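# Lift ratchet gear from wrench, stand it drive-up

## Task

Remove the ratchet gear from the open head of the wrench and set it down on the bench next to the wrench, resting on its end with the square drive pointing up; when finished, neither hand may be in contact with the gear.

## Robot and tools

Robot: two arms, left_arm (base near y = +0.244 m) and right_arm (base near y = -0.308 m), each ending in a five-finger hand; left_arm has a left hand, right_arm a right hand. Scene frame: origin at table-top height midway between the nominal bases, +z up, +x out over the table, left_arm on the +y side. Arm names do not match image sides. A post stands behind the arms and a camera stand sits between them just behind the bases; do not hit either.

Hand point: a point fixed to the palm, 0.05 m in front of it and 0.15 m out from the wrist face. Its +z runs along the straight fingers, +y out of the palm, +x across the palm (away from the thumb on the right hand, toward the thumb on the left). Straight fingertips lie about 0.06-0.07 m beyond the point along +z and 0.06 m behind it along -y. A wrist bracket on the little-finger side can strike objects.

A row is 28 numbers, each in [-1, 1], always the full row even if one arm moves: left arm dx, dy, dz, rx, ry, rz; left hand little, ring, middle, index, thumb_bend, thumb_turn, force_limit, speed; then the same 14 for the right arm and hand. Pose numbers are offsets, not poses: they count from that arm's current Hand target, along that target's own axes; 1.0 equals 0.6 m of travel or 180 degrees of turn; rx, ry, rz form one rotation vector. Zeros for all six pose numbers request nothing new. Finger numbers are targets: -1 open/straight, +1 curled; thumb_bend -1 straight to +1 fully bent; thumb_turn -1 beside the palm to +1 opposite the fingers. force_limit maps -1..+1 to about 0..10 N at the fingertip (0..15 N for the two thumb motors); speed rises from near zero at -1 to full at +0.48 and stays full above. There is no 'no change' value: to keep a hand as it is, resend the last eight hand numbers that were actually executed (or, before any, its hand_measured plus hand_force_limit and hand_speed). For a soft grip close at speed -0.94 or lower. With the thumb turned in, the hand closes round objects roughly 0.035-0.065 m thick.

Tools:
- execute_actions(actions, cameras): actions is a list of actions; each action is a table of up to 15 rows, one per 1/30 s step, and a short table repeats its last row to step 15. Every row of an action is an offset from the Hand target at that action's start, not from the previous row; a new action or call starts from the updated Hand target, so repeating an offset moves further. Images come back only for an empty actions list or when cameras names them.
- move(target, speed, blend, blocking, cameras): target is one 28-number row or a list of up to 15 rows; every row's pose offsets count from the Hand targets at the move's start (not from the previous row). speed is the top path speed in m/s, 0.002 to 4.3, default 0.25 (turns up to twice that in rad/s), one value or one per target. blend is a corner radius in m, one value or one per target; 0 stops at each. Paths are straight, all finish together, are capped at 10 s, and do not avoid obstacles or the other arm. blocking=false returns after about 0.5 s while the move continues.
- wait(seconds, cameras): 0 to 3600 s; sends nothing new; returns early if a running move ends.
- stop(cameras): brakes the running move.
- zoom_image(camera, region): camera is cam_high or cam_low; region [x0, y0, x1, y1] in pixels of the latest 672x504 image, at most 504 wide and high.
- show_instructions(): shows the reference pages.
- finished_scene(scene): ends the scene for good; scene is 1 or omitted.

Results: per arm, end_effector_position (m) and end_effector_quat_wxyz in that arm's own base frame, joint positions, velocities (may be summarised as within noise) and torques, and the Hand target (last commanded pose after clipping, the base for next offsets). Per hand: hand_measured, hand_stopped_by (moving, target, force, stalled, fault), hand_load_n (fingertip load, positive when pushed open; a lost grip shows as load dropping to about 0), hand_force_limit, hand_speed, all in the row's motor order. A move adds a 'move:' line with its ending (done, off_target, moving, held, fault) and limits (paced = pose clipped, held = steps withheld). MOTOR HOT and OVER-TEMPERATURE FAULT lines warn of overheating.

Behaviour: arms track loosely; resting 1-3 cm (sometimes 5 cm) off, usually low, is normal and not a contact sign. Orientation commands are clipped to 40 degrees from the measured orientation each step. If the hand rests short, send the remaining distance as an offset. To release a push, command back past the hand point. Fingers keep moving after an action until target or force limit, then lock.

Avoid: dropping the gear even slightly, releasing it while it moves, fast impacts, hard shoves, knocking anything off the table, collisions between the arms or hands (closing one hand on the other's fingers counts), hitting fixed objects, excessive finger force, and holding loads or stretched poses long enough to overheat motors. Occasional small pushes on loose items may occur. Finish with the gear standing drive-up beside the wrench and both hands clear of it.

Each tool is called after "Call:" by a JSON object that holds its "api" and its "payload".

Reference images:

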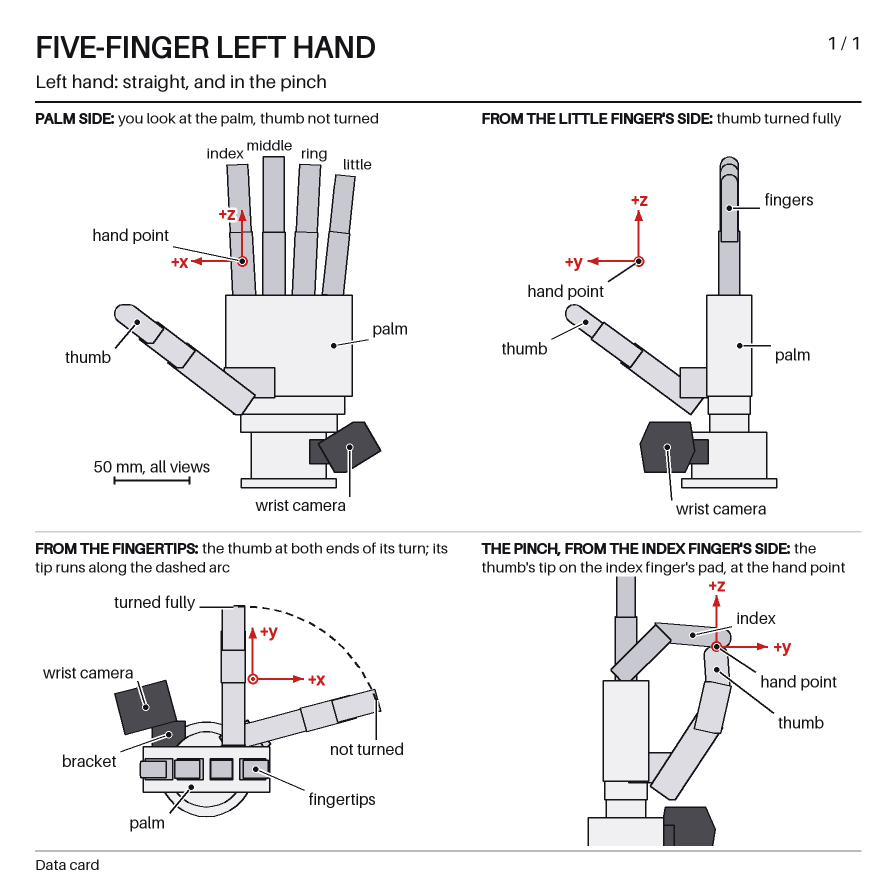

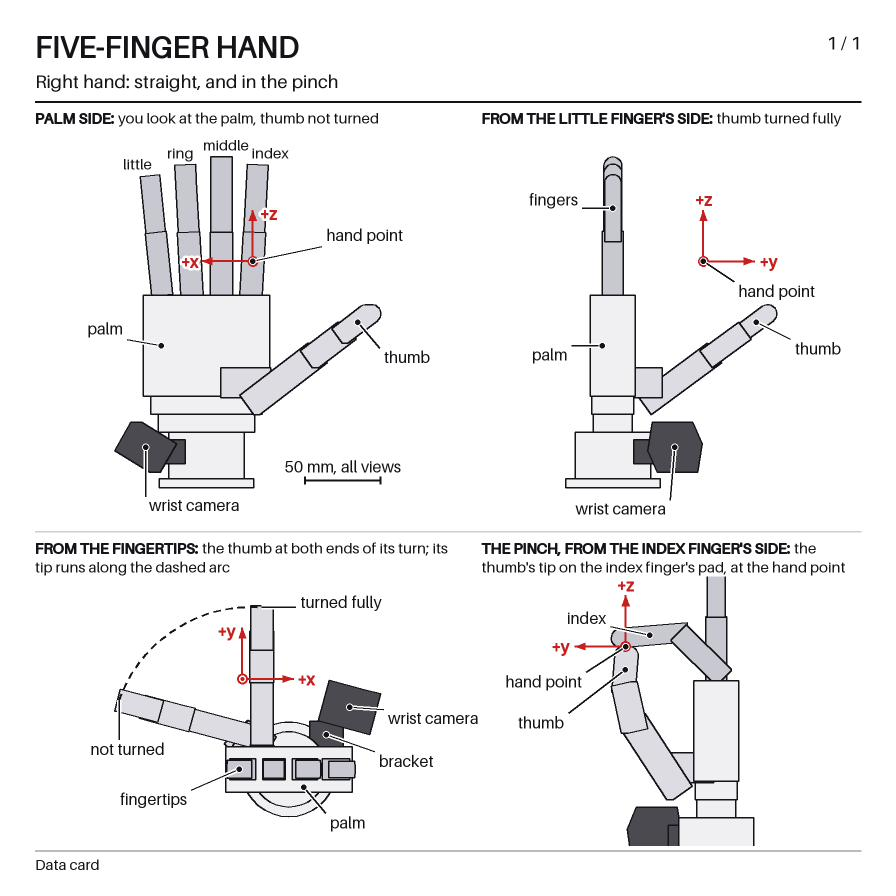

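## Session

Call:
{"api": "execute_actions", "payload": {"actions": []}}

Scene clock: 0.00 s.
left_arm: end_effector_position=(+0.4274, +0.0801, +0.3242) hand_measured=(-1.000, -1.000, -1.000, -1.000, -1.000, -1.000) hand_load_n=(+0.0, +0.0, +0.0, +0.0, +0.0, +0.0) hand_stopped_by=(target, target, target, target, target, target) hand_force_limit=0.00 hand_speed=-0.80 end_effector_quat_wxyz=(-0.499, +0.765, -0.036, +0.405) | right_arm: end_effector_position=(+0.3480, +0.1578, +0.1864) hand_measured=(-1.000, -1.000, -1.000, -1.000, -1.000, -1.000) hand_load_n=(+0.0, +0.0, +0.0, +0.0, +0.0, +0.0) hand_stopped_by=(target, target, target, target, target, target) hand_force_limit=0.00 hand_speed=-0.80 end_effector_quat_wxyz=(-0.050, +0.980, -0.163, +0.105)
Joint positions: left_arm=[-0.069 0.805 0.693 -0.169 -0.892 -0.855] | right_arm=[0.5 1.352 1.211 -1.201 0.051 -0.746]
Joint velocities: within noise
Joint torques (N m): no reading
Heat: left arm: hottest waist 38 °C; right arm: hottest wrist pitch 27 °C.
Hand target: left_arm +0.4304, +0.0799, +0.3400; -0.499, +0.760, -0.028, +0.416 | right_arm +0.3564, +0.1624, +0.1992; -0.061, +0.977, -0.163, +0.120

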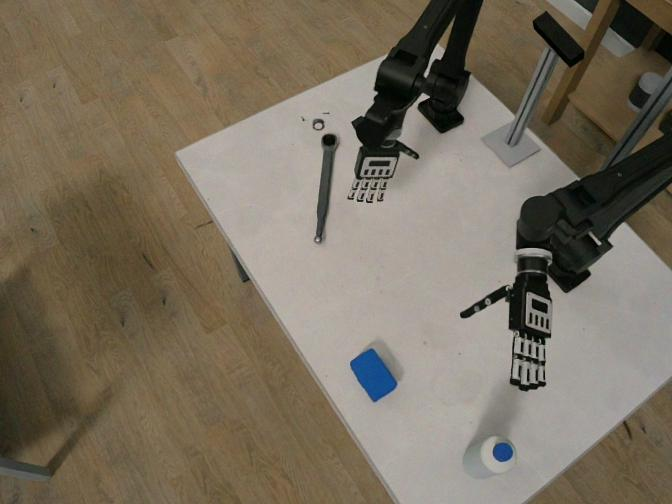

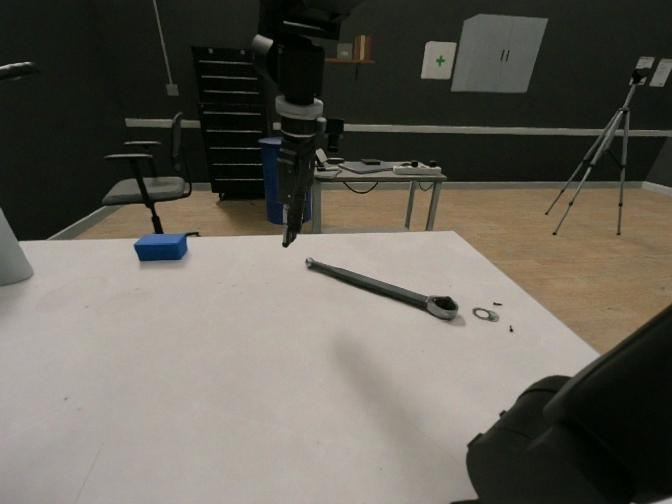

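Call:
{"api": "zoom_image", "payload": {"camera": "cam_high", "region": [270, 90, 420, 200]}}

Call:
{"api": "zoom_image", "payload": {"camera": "cam_low", "region": [390, 270, 530, 350]}}

Call:
{"api": "zoom_image", "payload": {"camera": "cam_high", "region": [290, 100, 360, 160]}}

Scaled by 3.360 from the camera's image (finer frame: 960x720).

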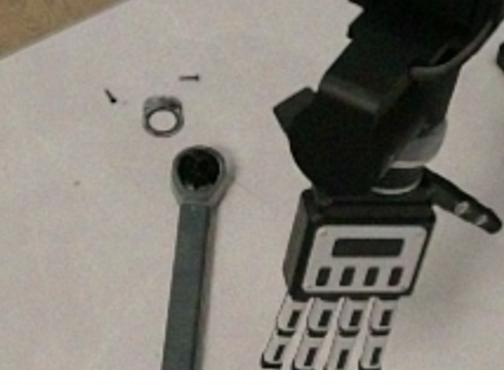

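Scaled by 3.600 from the camera's image (finer frame: 960x720).

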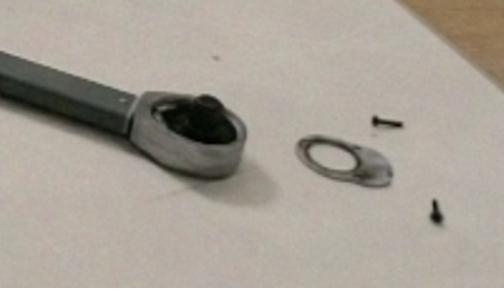

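Scaled by 7.200 from the camera's image (finer frame: 960x720).

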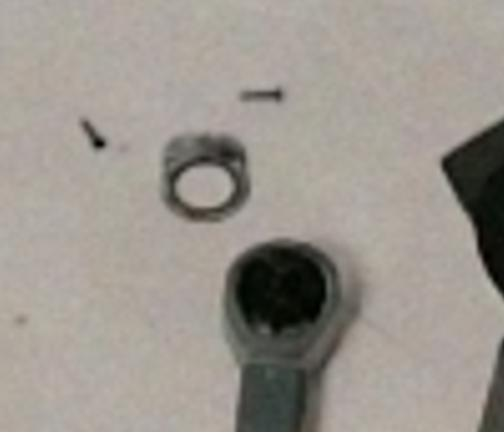

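Call:
{"api": "zoom_image", "payload": {"camera": "cam_high", "region": [316, 128, 346, 156]}}

Call:
{"api": "zoom_image", "payload": {"camera": "cam_low", "region": [420, 285, 470, 325]}}

Call:
{"api": "zoom_image", "payload": {"camera": "cam_high", "region": [380, 0, 672, 300]}}

Scaled by 16.800 from the camera's image (finer frame: 960x720).

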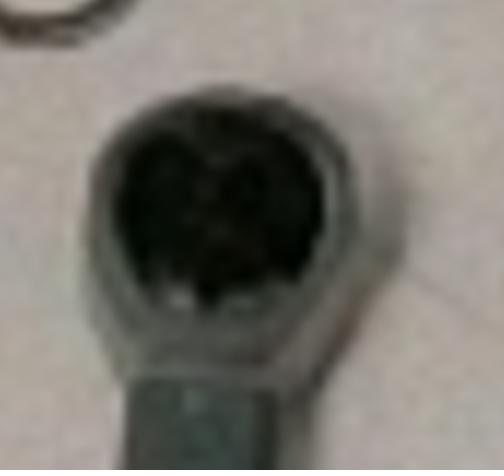

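Scaled by 10.080 from the camera's image (finer frame: 960x720).

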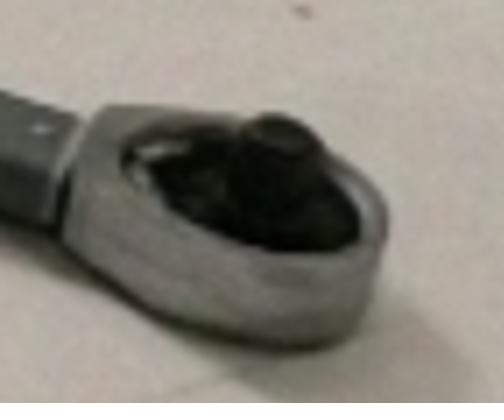

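Scaled by 1.680 from the camera's image (finer frame: 960x720).

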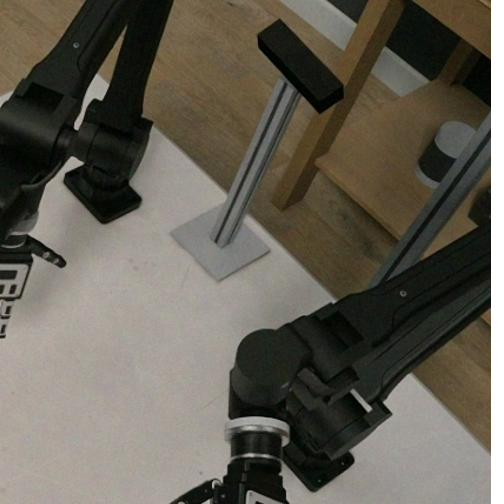

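Call:
{"api": "move", "payload": {"target": [0,0,0,0,0,0,-1,-1,-1,-1,-1,-1,0,-0.8,0.008,0.902,-0.405,-0.1127,0.083,0.505,-1,-1,-1,-1,-1,-1,0,-0.8], "speed": 0.4, "cameras": ["all"]}}

Scene clock: 231.83 s.
left_arm: end_effector_position=(+0.4274, +0.0801, +0.3242) hand_measured=(-1.000, -1.000, -1.000, -1.000, -1.000, -1.000) hand_load_n=(+0.0, +0.0, +0.0, +0.0, +0.0, -0.5) hand_stopped_by=(target, target, target, target, target, target) hand_force_limit=0.00 hand_speed=-0.80 end_effector_quat_wxyz=(-0.499, +0.765, -0.036, +0.405) | right_arm: end_effector_position=(+0.1304, -0.3582, +0.3317) hand_measured=(-1.000, -1.000, -1.000, -1.000, -1.000, -1.000) hand_load_n=(+0.0, +0.0, +0.0, +0.0, +0.0, +0.0) hand_stopped_by=(target, target, target, target, target, target) hand_force_limit=0.00 hand_speed=-0.80 end_effector_quat_wxyz=(-0.045, -0.551, +0.826, -0.107)
Joint positions: left_arm=[-0.069 0.805 0.693 -0.169 -0.892 -0.855] | right_arm=[-1.143 1.369 1.61 -1.585 0.054 -0.756]
Joint torques (N m): left_arm=[-0.32 -0.97 8.96 2.09 -0.27 -0.05] | right_arm=[-0.73 -7.59 14.08 0.53 -0.11 0.09]
Heat: left arm: hottest waist 37 °C; right arm: hottest elbow 35 °C.
Hand target: left_arm +0.4304, +0.0799, +0.3400; -0.499, +0.760, -0.028, +0.416 | right_arm +0.1343, -0.3670, +0.3484; -0.047, -0.545, +0.828, -0.126
Off the commanded pose: left_arm 0.016 m, 2 deg | right_arm 0.019 m, 2 deg.
move: off_target (right_arm)

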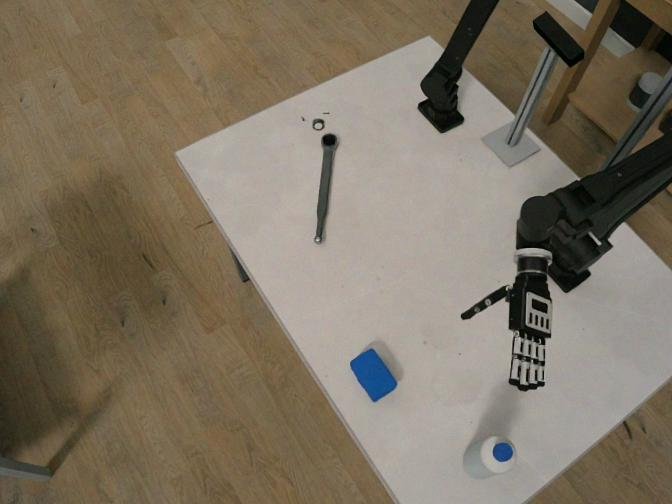

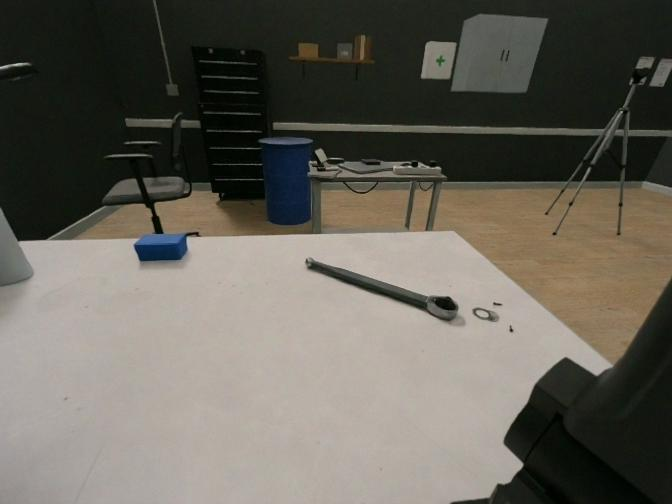

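Call:
{"api": "move", "payload": {"target": [0.2073,0.6093,-0.9628,-0.2275,0.596,0.2676,-1,-1,-0.6,-0.6,0,1,0,-0.2,0,0,0,0,0,0,-1,-1,-1,-1,-1,-1,0,-0.8], "speed": 0.3, "cameras": ["all"]}}

Scene clock: 240.90 s.
left_arm: end_effector_position=(+0.2620, -0.5690, +0.2031) hand_measured=(-1.000, -1.000, -0.600, -0.600, +0.000, +1.000) hand_load_n=(+0.0, +0.0, +0.0, +0.0, +0.0, +0.0) hand_stopped_by=(target, target, target, target, target, target) hand_force_limit=0.00 hand_speed=-0.20 end_effector_quat_wxyz=(+0.129, -0.181, +0.780, -0.584) | right_arm: end_effector_position=(+0.1304, -0.3582, +0.3317) hand_measured=(-1.000, -1.000, -1.000, -1.000, -1.000, -1.000) hand_load_n=(+0.0, +0.0, +0.0, +0.0, +0.0, +0.0) hand_stopped_by=(target, target, target, target, target, target) hand_force_limit=0.00 hand_speed=-0.80 end_effector_quat_wxyz=(-0.045, -0.551, +0.826, -0.107)
Joint positions: left_arm=[-1.075 1.463 0.979 0.195 0.049 0.004] | right_arm=[-1.143 1.369 1.61 -1.585 0.054 -0.756]
Joint torques (N m): left_arm=[-0.73 -7.24 10.19 1.88 0.1 0.09] | right_arm=[-0.32 -8.18 14.15 0.28 -0.1 0.11]
Heat: left arm: hottest waist 37 °C; right arm: hottest elbow 35 °C.
Hand target: left_arm +0.2663, -0.5845, +0.2195; +0.132, -0.172, +0.775, -0.594 | right_arm +0.1343, -0.3670, +0.3484; -0.047, -0.545, +0.828, -0.126
Off the commanded pose: left_arm 0.023 m, 2 deg | right_arm 0.019 m, 2 deg.
move: off_target (left_arm)

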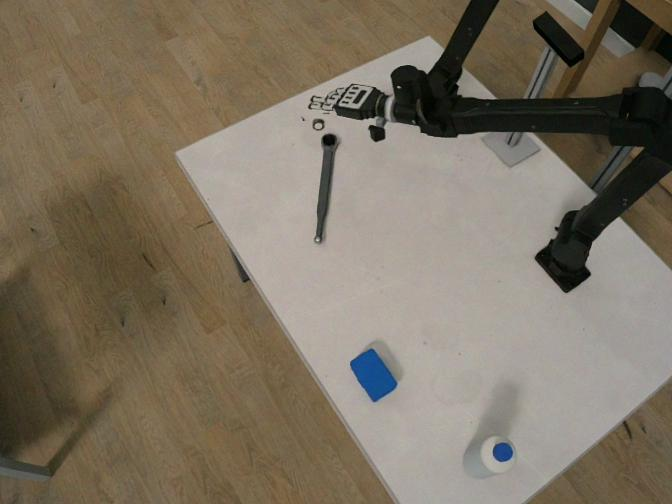

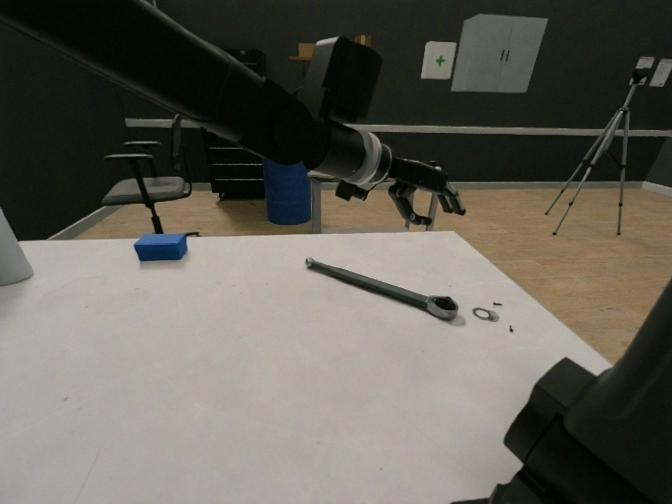

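Call:
{"api": "zoom_image", "payload": {"camera": "cam_low", "region": [350, 130, 490, 235]}}

Call:
{"api": "zoom_image", "payload": {"camera": "cam_high", "region": [290, 70, 410, 160]}}

Scaled by 3.600 from the camera's image (finer frame: 960x720).

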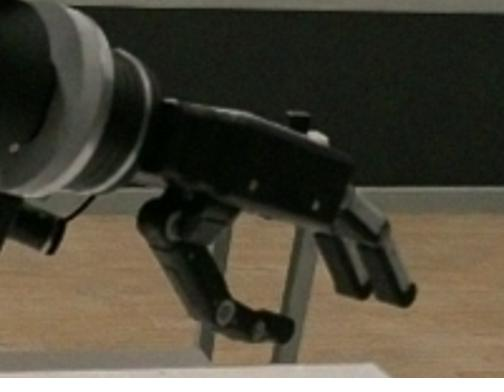

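Scaled by 4.200 from the camera's image (finer frame: 960x720).

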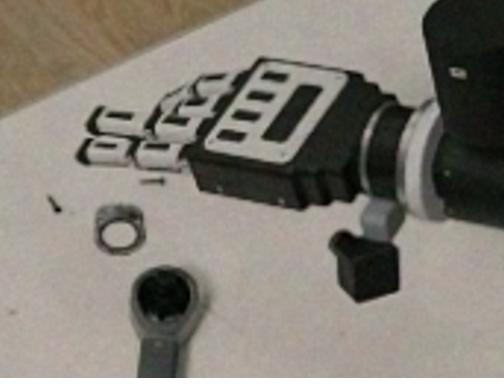

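Call:
{"api": "move", "payload": {"target": [0.0262,0.126,0.1735,0,0,0,-1,-1,-0.6,-0.6,0,1,0,-0.2,0,0,0,0,0,0,-1,-1,-1,-1,-1,-1,0,-0.8], "speed": 0.15, "cameras": ["all"]}}

Call:
{"api": "zoom_image", "payload": {"camera": "cam_low", "region": [390, 190, 530, 330]}}

Call:
{"api": "zoom_image", "payload": {"camera": "cam_high", "region": [290, 90, 390, 180]}}

Scene clock: 264.27 s.
left_arm: end_effector_position=(+0.2828, -0.6448, +0.1022) hand_measured=(-1.000, -1.000, -0.600, -0.600, +0.000, +1.000) hand_load_n=(+0.0, +0.0, +0.0, +0.0, +0.0, +0.0) hand_stopped_by=(target, target, target, target, target, target) hand_force_limit=0.00 hand_speed=-0.20 end_effector_quat_wxyz=(+0.129, -0.178, +0.787, -0.576) | right_arm: end_effector_position=(+0.1304, -0.3582, +0.3317) hand_measured=(-1.000, -1.000, -1.000, -1.000, -1.000, -1.000) hand_load_n=(+0.0, +0.0, +0.0, +0.0, +0.0, +0.0) hand_stopped_by=(target, target, target, target, target, target) hand_force_limit=0.00 hand_speed=-0.80 end_effector_quat_wxyz=(-0.045, -0.551, +0.826, -0.107)
Joint positions: left_arm=[-1.108 1.795 1.104 0.383 0.019 0.004] | right_arm=[-1.143 1.369 1.61 -1.585 0.054 -0.756]
Joint torques (N m): left_arm=[-0.91 -10.81 8.98 2.95 -0.13 -0.03] | right_arm=[-0.67 -8.18 14.08 0.39 -0.04 0.11]
Heat: left arm: hottest elbow 38 °C; right arm: hottest elbow 35 °C.
Hand target: left_arm +0.2862, -0.6645, +0.1197; +0.132, -0.172, +0.775, -0.594 | right_arm +0.1343, -0.3670, +0.3484; -0.047, -0.545, +0.828, -0.126
Off the commanded pose: left_arm 0.026 m, 3 deg | right_arm 0.019 m, 2 deg.
move: off_target (left_arm)

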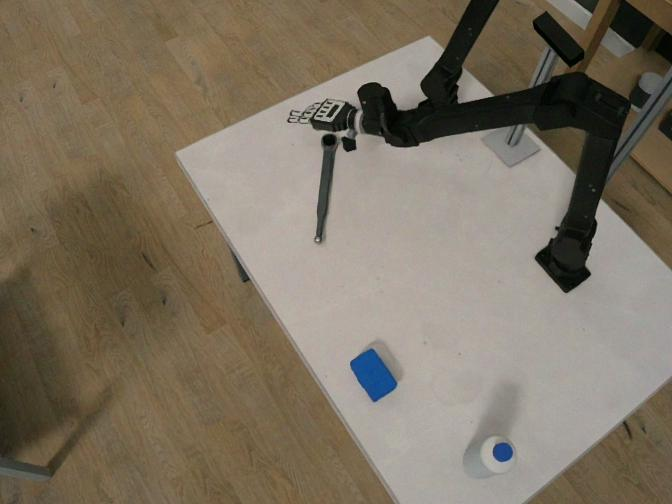

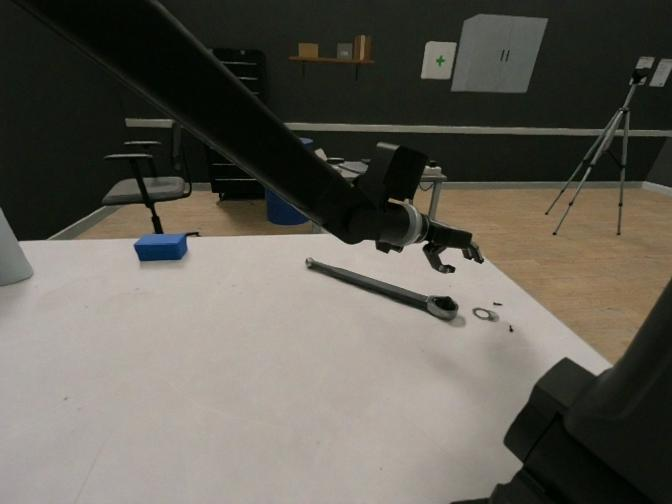

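Scaled by 3.600 from the camera's image (finer frame: 960x720).

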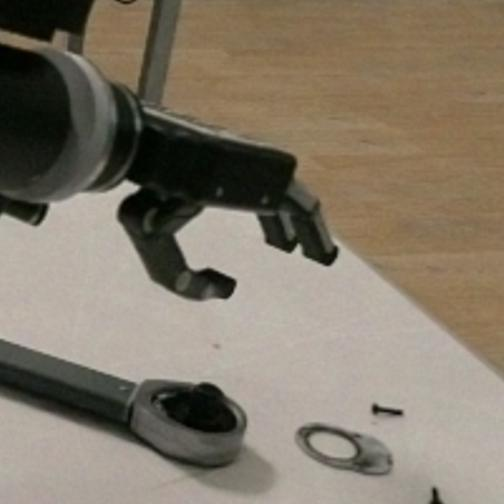

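Scaled by 5.040 from the camera's image (finer frame: 960x720).

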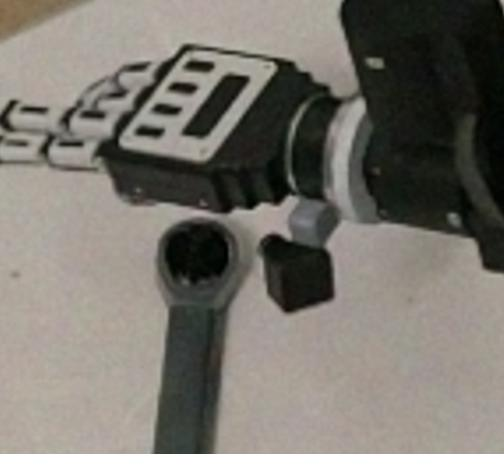

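Call:
{"api": "move", "payload": {"target": [0,0.0563,0.0151,0,0,0,-1,-1,-0.6,-0.6,0,1,0,-0.2,0,0,0,0,0,0,-1,-1,-1,-1,-1,-1,0,-0.8], "speed": 0.08, "cameras": ["all"]}}

Call:
{"api": "zoom_image", "payload": {"camera": "cam_low", "region": [410, 230, 510, 330]}}

Call:
{"api": "zoom_image", "payload": {"camera": "cam_high", "region": [280, 100, 360, 170]}}

Scene clock: 285.93 s.
left_arm: end_effector_position=(+0.2868, -0.6528, +0.0790) hand_measured=(-1.000, -1.000, -0.600, -0.600, +0.000, +1.000) hand_load_n=(+0.0, +0.0, +0.0, +0.0, +0.0, +0.0) hand_stopped_by=(target, target, target, target, target, target) hand_force_limit=0.00 hand_speed=-0.20 end_effector_quat_wxyz=(+0.131, -0.176, +0.781, -0.584) | right_arm: end_effector_position=(+0.1304, -0.3582, +0.3317) hand_measured=(-1.000, -1.000, -1.000, -1.000, -1.000, -1.000) hand_load_n=(+0.0, +0.0, +0.0, +0.0, +0.0, +0.0) hand_stopped_by=(target, target, target, target, target, target) hand_force_limit=0.00 hand_speed=-0.80 end_effector_quat_wxyz=(-0.045, -0.551, +0.826, -0.107)
Joint positions: left_arm=[-1.108 1.858 1.104 0.467 0.019 0.004] | right_arm=[-1.143 1.369 1.61 -1.585 0.054 -0.756]
Joint torques (N m): left_arm=[-1.03 -11.28 7.2 3 -0.12 -0.01] | right_arm=[-0.09 -7.71 14.13 -0.06 -0.11 0.15]
Heat: left arm: hottest waist 37 °C; right arm: hottest elbow 36 °C.
Hand target: left_arm +0.2863, -0.6645, +0.0847; +0.132, -0.172, +0.775, -0.594 | right_arm +0.1343, -0.3670, +0.3484; -0.047, -0.545, +0.828, -0.126
Off the commanded pose: left_arm 0.013 m, 2 deg | right_arm 0.019 m, 2 deg.
move: off_target (left_arm)

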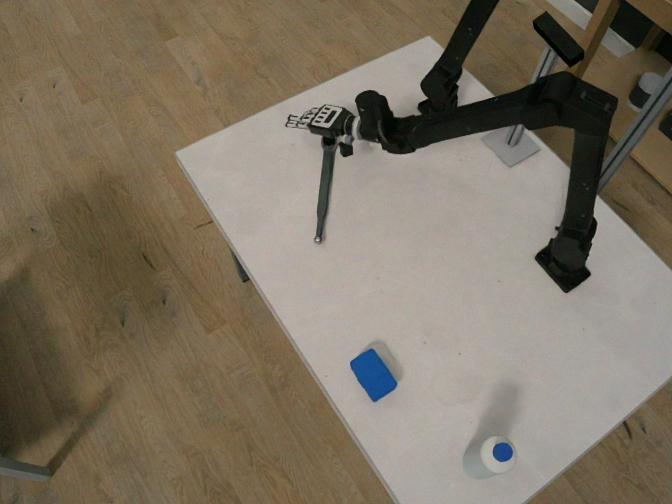

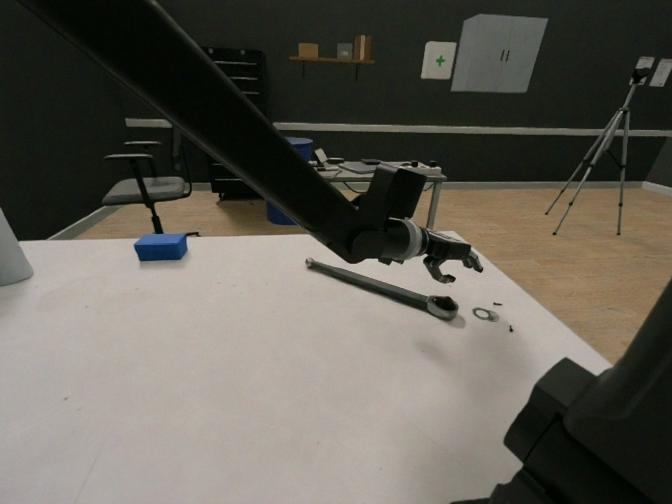

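Scaled by 5.040 from the camera's image (finer frame: 960x720).

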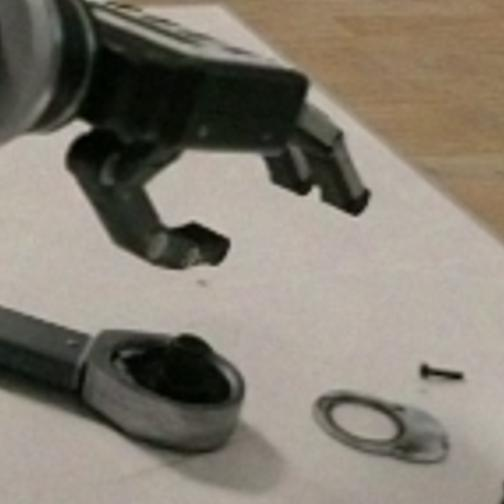

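Scaled by 6.300 from the camera's image (finer frame: 960x720).

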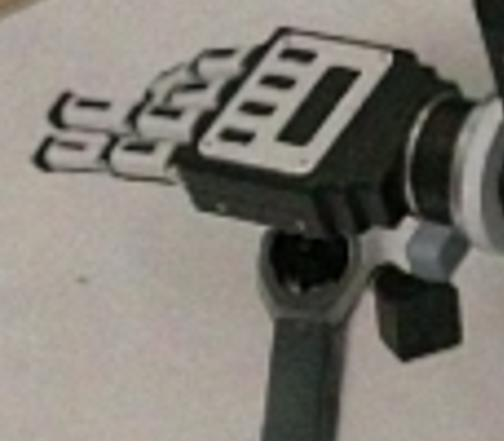

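Call:
{"api": "move", "payload": {"target": [-0.0078,0.0275,-0.0202,0,0,0,-1,-1,-0.6,-0.6,0,1,0,-0.2,0,0,0,0,0,0,-1,-1,-1,-1,-1,-1,0,-0.8], "speed": 0.08, "cameras": ["all"]}}

Call:
{"api": "zoom_image", "payload": {"camera": "cam_low", "region": [410, 240, 490, 330]}}

Call:
{"api": "zoom_image", "payload": {"camera": "cam_high", "region": [280, 100, 360, 170]}}

Scene clock: 348.80 s.
left_arm: end_effector_position=(+0.2833, -0.6476, +0.0747) hand_measured=(-1.000, -1.000, -0.600, -0.600, +0.000, +1.000) hand_load_n=(+0.0, +0.0, +0.0, +0.0, +0.0, +0.0) hand_stopped_by=(target, target, target, target, target, target) hand_force_limit=0.00 hand_speed=-0.20 end_effector_quat_wxyz=(+0.131, -0.174, +0.776, -0.592) | right_arm: end_effector_position=(+0.1304, -0.3582, +0.3317) hand_measured=(-1.000, -1.000, -1.000, -1.000, -1.000, -1.000) hand_load_n=(+0.0, +0.0, +0.0, +0.0, +0.0, +0.0) hand_stopped_by=(target, target, target, target, target, target) hand_force_limit=0.00 hand_speed=-0.80 end_effector_quat_wxyz=(-0.045, -0.551, +0.826, -0.107)
Joint positions: left_arm=[-1.108 1.858 1.071 0.517 0.023 0.004] | right_arm=[-1.143 1.369 1.61 -1.585 0.054 -0.756]
Joint torques (N m): left_arm=[-0.15 -11.4 5.35 3.02 0.07 0.01] | right_arm=[-0.09 -7.77 14.27 0.4 -0.05 0.13]
Heat: left arm: hottest waist 36 °C; right arm: hottest elbow 37 °C.
Hand target: left_arm +0.2837, -0.6480, +0.0719; +0.132, -0.172, +0.775, -0.594 | right_arm +0.1343, -0.3670, +0.3484; -0.047, -0.545, +0.828, -0.126
Off the commanded pose: left_arm 0.003 m, 0 deg | right_arm 0.019 m, 2 deg.
move: done

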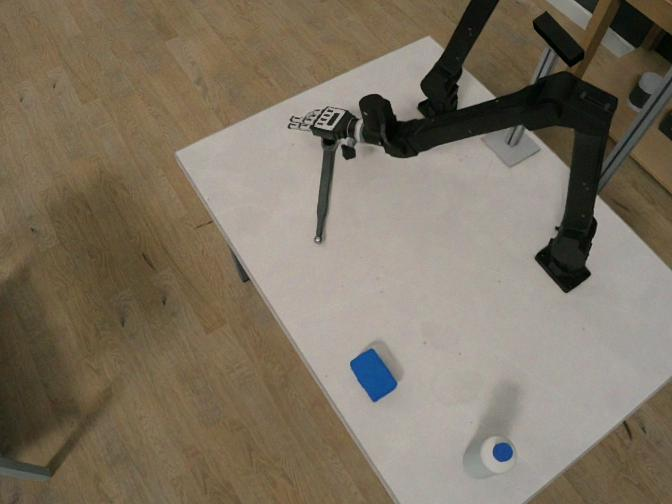

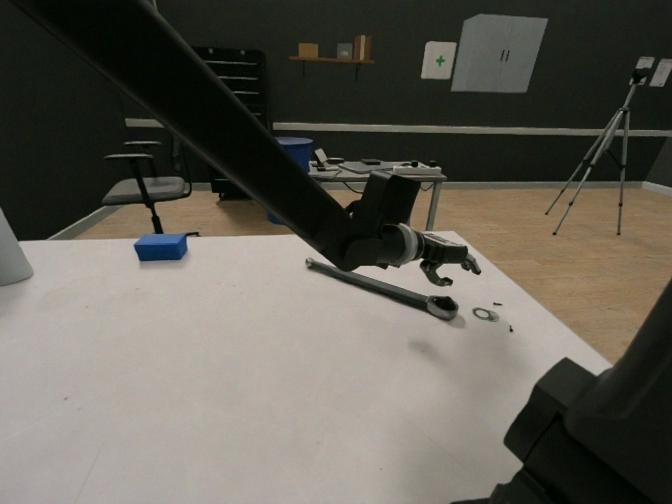

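Scaled by 5.600 from the camera's image (finer frame: 960x720).

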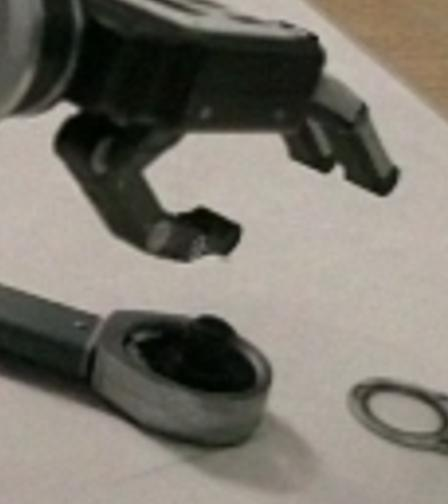

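Scaled by 6.300 from the camera's image (finer frame: 960x720).

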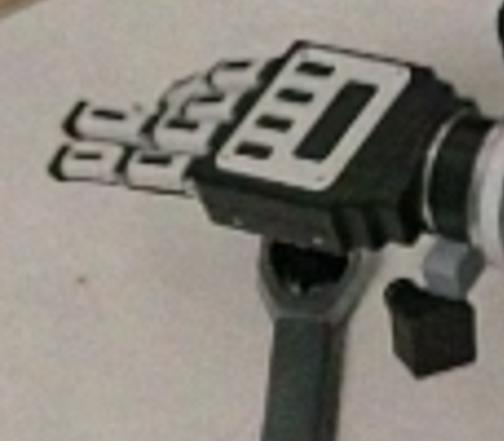

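Call:
{"api": "move", "payload": {"target": [-0.0073,0.039,-0.0165,0,0,0,-1,-1,-0.6,-0.6,0,1,0,-0.2,0,0,0,0,0,0,-1,-1,-1,-1,-1,-1,0,-0.8], "speed": 0.08, "cameras": ["all"]}}

Call:
{"api": "zoom_image", "payload": {"camera": "cam_low", "region": [410, 240, 490, 330]}}

Scene clock: 357.43 s.
left_arm: end_effector_position=(+0.2767, -0.6347, +0.0612) hand_measured=(-1.000, -1.000, -0.600, -0.600, +0.000, +1.000) hand_load_n=(+0.0, +0.0, -0.5, +0.0, +0.0, +0.0) hand_stopped_by=(target, target, target, target, target, target) hand_force_limit=0.00 hand_speed=-0.20 end_effector_quat_wxyz=(+0.129, -0.171, +0.774, -0.596) | right_arm: end_effector_position=(+0.1304, -0.3582, +0.3317) hand_measured=(-1.000, -1.000, -1.000, -1.000, -1.000, -1.000) hand_load_n=(+0.0, +0.0, +0.0, +0.0, +0.0, +0.0) hand_stopped_by=(target, target, target, target, target, target) hand_force_limit=0.00 hand_speed=-0.80 end_effector_quat_wxyz=(-0.045, -0.551, +0.826, -0.107)
Joint positions: left_arm=[-1.106 1.861 1.015 0.586 0.032 0.004] | right_arm=[-1.143 1.369 1.61 -1.585 0.054 -0.756]
Joint torques (N m): left_arm=[0.56 -10.29 4.97 3.06 0.08 0.03] | right_arm=[-0.85 -8.06 14.02 0.44 -0.08 0.12]
Heat: left arm: hottest waist 36 °C; right arm: hottest elbow 37 °C.
Hand target: left_arm +0.2812, -0.6319, +0.0516; +0.132, -0.172, +0.775, -0.594 | right_arm +0.1343, -0.3670, +0.3484; -0.047, -0.545, +0.828, -0.126
Off the commanded pose: left_arm 0.011 m, 0 deg | right_arm 0.019 m, 2 deg.
move: off_target (left_arm)

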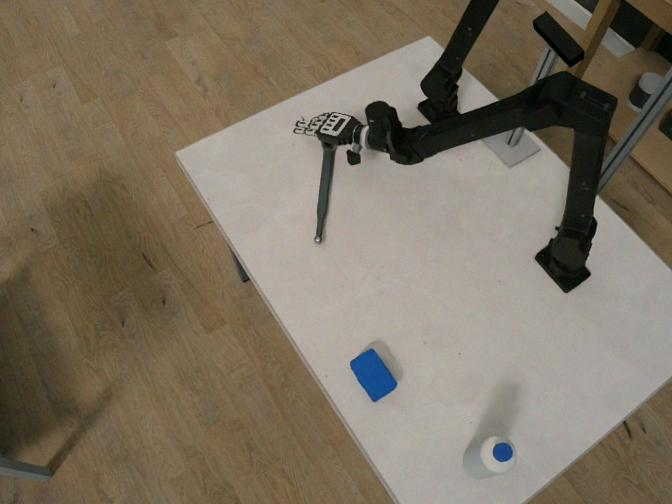

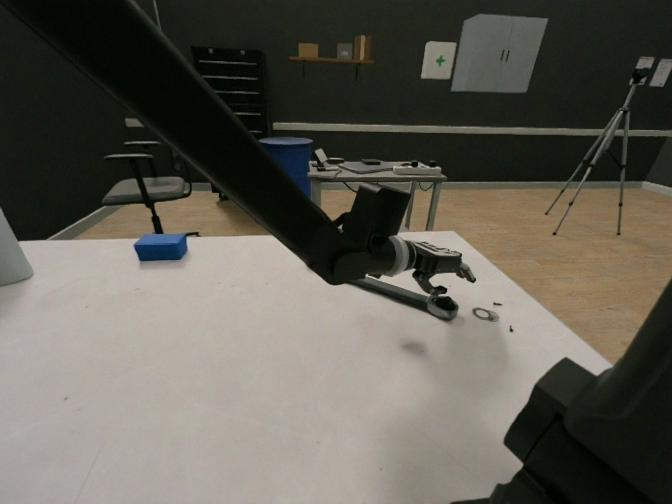

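Scaled by 5.600 from the camera's image (finer frame: 960x720).

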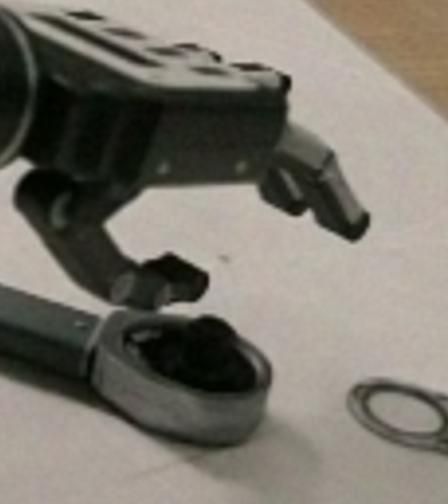

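Call:
{"api": "move", "payload": {"target": [-0.0257,0.0198,0.0007,0,0,0,-1,-1,-0.6,-0.6,0,1,0,-0.2,0,0,0,0,0,0,-1,-1,-1,-1,-1,-1,0,-0.8], "speed": 0.06, "cameras": ["all"]}}

Call:
{"api": "zoom_image", "payload": {"camera": "cam_low", "region": [410, 240, 490, 330]}}

Scene clock: 368.20 s.
left_arm: end_effector_position=(+0.2908, -0.6250, +0.0487) hand_measured=(-1.000, -1.000, -0.600, -0.600, +0.000, +1.000) hand_load_n=(+0.0, +0.0, +0.0, +0.0, +0.0, +0.0) hand_stopped_by=(target, target, target, target, target, target) hand_force_limit=0.00 hand_speed=-0.20 end_effector_quat_wxyz=(+0.129, -0.174, +0.774, -0.595) | right_arm: end_effector_position=(+0.1304, -0.3582, +0.3317) hand_measured=(-1.000, -1.000, -1.000, -1.000, -1.000, -1.000) hand_load_n=(+0.0, +0.5, +0.0, +0.0, +0.0, +0.0) hand_stopped_by=(target, target, target, target, target, target) hand_force_limit=0.00 hand_speed=-0.80 end_effector_quat_wxyz=(-0.045, -0.551, +0.826, -0.107)
Joint positions: left_arm=[-1.074 1.883 1.004 0.617 0.061 0.008] | right_arm=[-1.143 1.369 1.61 -1.585 0.054 -0.756]
Joint torques (N m): left_arm=[0.15 -10.52 4.86 3.02 0.09 0.06] | right_arm=[0.15 -7.24 14.08 0.4 -0.14 0.13]
Heat: left arm: hottest waist 36 °C; right arm: hottest elbow 37 °C.
Hand target: left_arm +0.2940, -0.6231, +0.0402; +0.132, -0.172, +0.775, -0.594 | right_arm +0.1343, -0.3670, +0.3484; -0.047, -0.545, +0.828, -0.126
Off the commanded pose: left_arm 0.009 m, 1 deg | right_arm 0.019 m, 2 deg.
move: done

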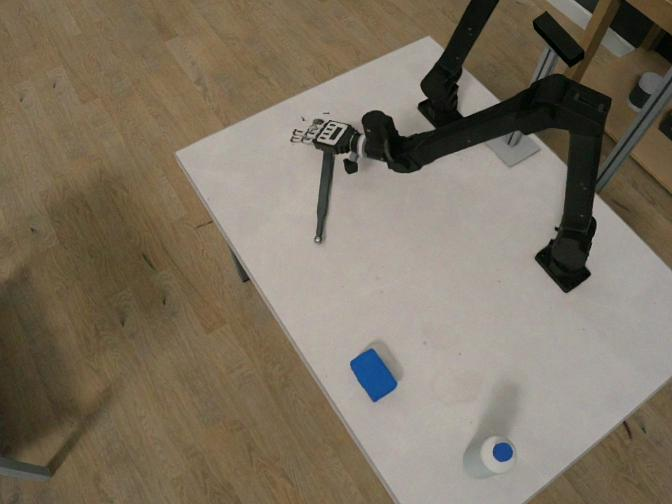

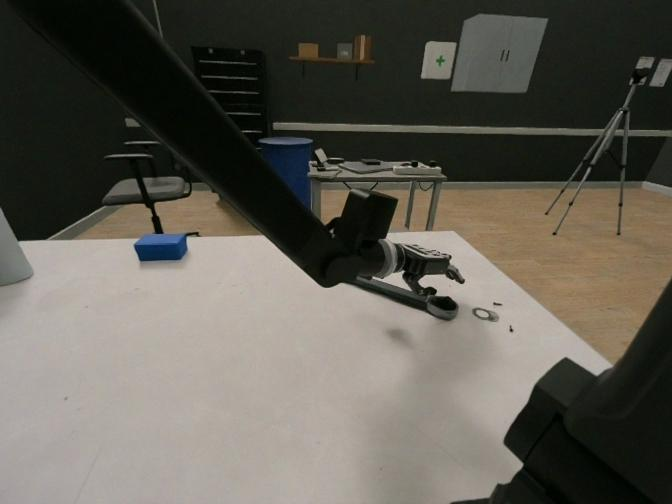

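Scaled by 5.600 from the camera's image (finer frame: 960x720).

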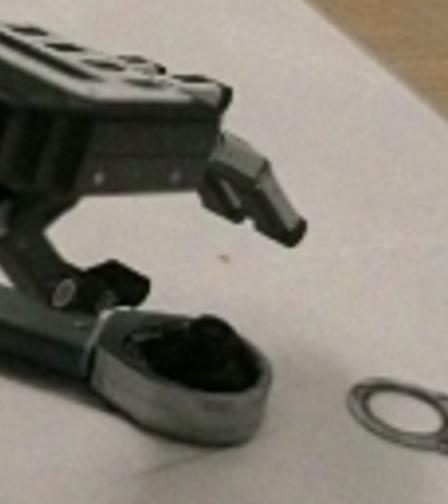

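Call:
{"api": "move", "payload": {"target": [0.0102,0.0113,0.0135,0,0,0,-1,-1,-0.6,-0.6,0,1,0,-0.2,0,0,0,0,0,0,-1,-1,-1,-1,-1,-1,0,-0.8], "speed": 0.05, "cameras": ["cam_low"]}}

Call:
{"api": "zoom_image", "payload": {"camera": "cam_low", "region": [420, 260, 480, 320]}}

Scene clock: 378.80 s.
left_arm: end_effector_position=(+0.2921, -0.6244, +0.0351) hand_measured=(-1.000, -1.000, -0.600, -0.600, +0.000, +1.000) hand_load_n=(+0.0, +0.0, +0.0, +0.0, +0.0, +0.0) hand_stopped_by=(target, target, target, target, target, target) hand_force_limit=0.00 hand_speed=-0.20 end_effector_quat_wxyz=(+0.131, -0.177, +0.776, -0.591) | right_arm: end_effector_position=(+0.1304, -0.3582, +0.3317) hand_measured=(-1.000, -1.000, -1.000, -1.000, -1.000, -1.000) hand_load_n=(+0.0, +0.0, +0.0, +0.0, +0.0, +0.0) hand_stopped_by=(target, target, target, target, target, target) hand_force_limit=0.00 hand_speed=-0.80 end_effector_quat_wxyz=(-0.045, -0.551, +0.826, -0.107)
Joint positions: left_arm=[-1.074 1.909 1.004 0.634 0.054 0.008] | right_arm=[-1.143 1.369 1.61 -1.585 0.054 -0.756]
Joint torques (N m): left_arm=[-0.97 -10.46 5.86 2.86 -0.11 0.05] | right_arm=[0.03 -7.77 14.17 0.28 -0.07 0.16]
Heat: left arm: hottest waist 36 °C; right arm: hottest elbow 37 °C.
Hand target: left_arm +0.2911, -0.6311, +0.0315; +0.132, -0.172, +0.775, -0.594 | right_arm +0.1343, -0.3670, +0.3484; -0.047, -0.545, +0.828, -0.126
Off the commanded pose: left_arm 0.008 m, 1 deg | right_arm 0.019 m, 2 deg.
move: done

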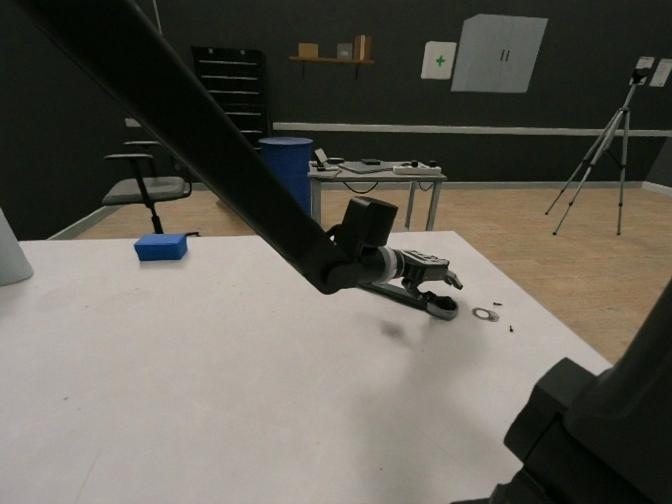

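Scaled by 8.400 from the camera's image (finer frame: 960x720).

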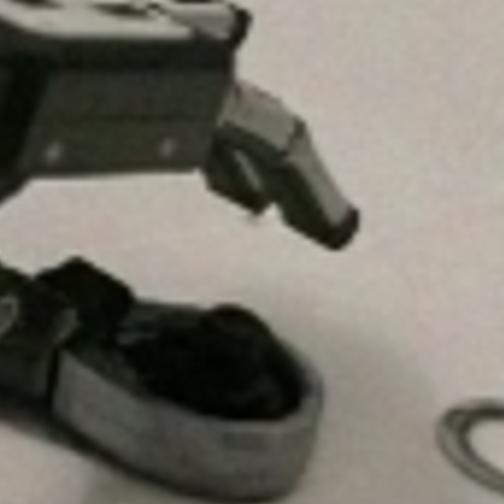

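Call:
{"api": "move", "payload": {"target": [0.0063,-0.0035,0.0131,0,0,0,-1,-1,-0.6,-0.6,0,1,0,-0.2,0,0,0,0,0,0,-1,-1,-1,-1,-1,-1,0,-0.8], "speed": 0.05, "cameras": ["all"]}}

Call:
{"api": "zoom_image", "payload": {"camera": "cam_low", "region": [420, 260, 480, 320]}}

Call:
{"api": "zoom_image", "payload": {"camera": "cam_high", "region": [285, 105, 365, 175]}}

Scene clock: 390.93 s.
left_arm: end_effector_position=(+0.2915, -0.6261, +0.0344) hand_measured=(-1.000, -1.000, -0.600, -0.600, +0.000, +1.000) hand_load_n=(+0.0, +0.0, +0.0, +0.0, -1.0, -0.5) hand_stopped_by=(target, target, target, target, target, target) hand_force_limit=0.00 hand_speed=-0.20 end_effector_quat_wxyz=(+0.132, -0.178, +0.776, -0.591) | right_arm: end_effector_position=(+0.1304, -0.3582, +0.3317) hand_measured=(-1.000, -1.000, -1.000, -1.000, -1.000, -1.000) hand_load_n=(+0.0, +0.0, +0.0, +0.0, +0.0, +0.0) hand_stopped_by=(target, target, target, target, target, target) hand_force_limit=0.00 hand_speed=-0.80 end_effector_quat_wxyz=(-0.045, -0.551, +0.826, -0.107)
Joint positions: left_arm=[-1.078 1.912 1.007 0.634 0.046 0.008] | right_arm=[-1.143 1.369 1.61 -1.585 0.054 -0.756]
Joint torques (N m): left_arm=[-1.2 -9.82 7.28 2.41 -0.11 0.02] | right_arm=[-0.73 -8.41 14.28 0.32 -0.04 0.12]
Heat: left arm: hottest waist 36 °C; right arm: hottest elbow 37 °C.
Hand target: left_arm +0.2912, -0.6400, +0.0315; +0.132, -0.172, +0.775, -0.594 | right_arm +0.1343, -0.3670, +0.3484; -0.047, -0.545, +0.828, -0.126
Off the commanded pose: left_arm 0.014 m, 1 deg | right_arm 0.019 m, 2 deg.
move: off_target (left_arm)

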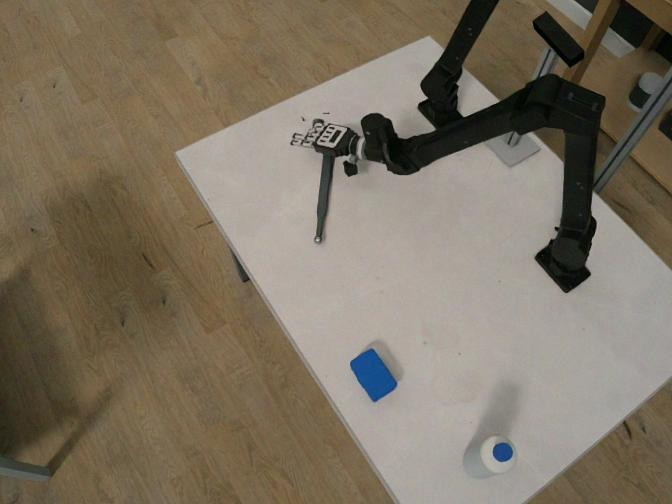

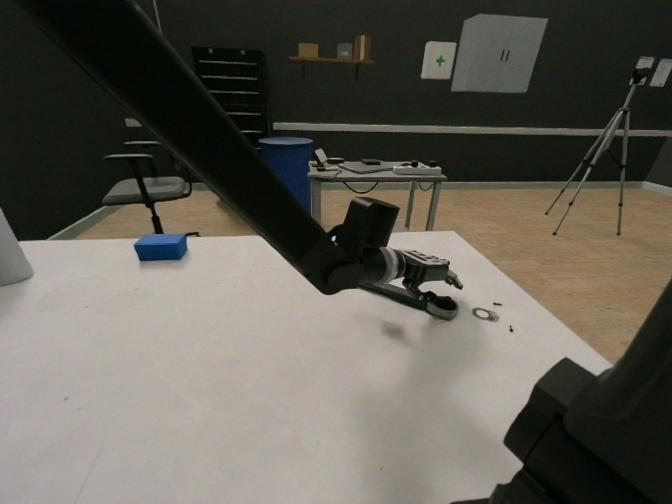

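Scaled by 8.400 from the camera's image (finer frame: 960x720).

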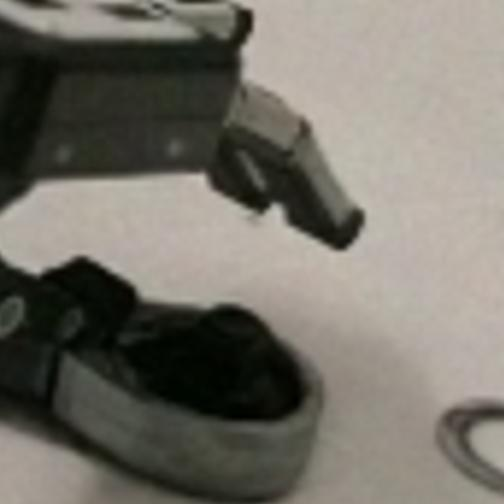

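Scaled by 6.300 from the camera's image (finer frame: 960x720).

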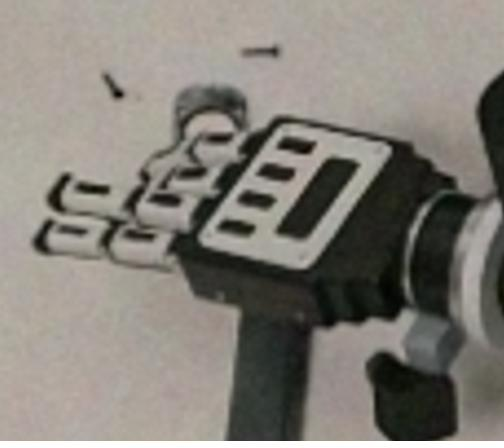

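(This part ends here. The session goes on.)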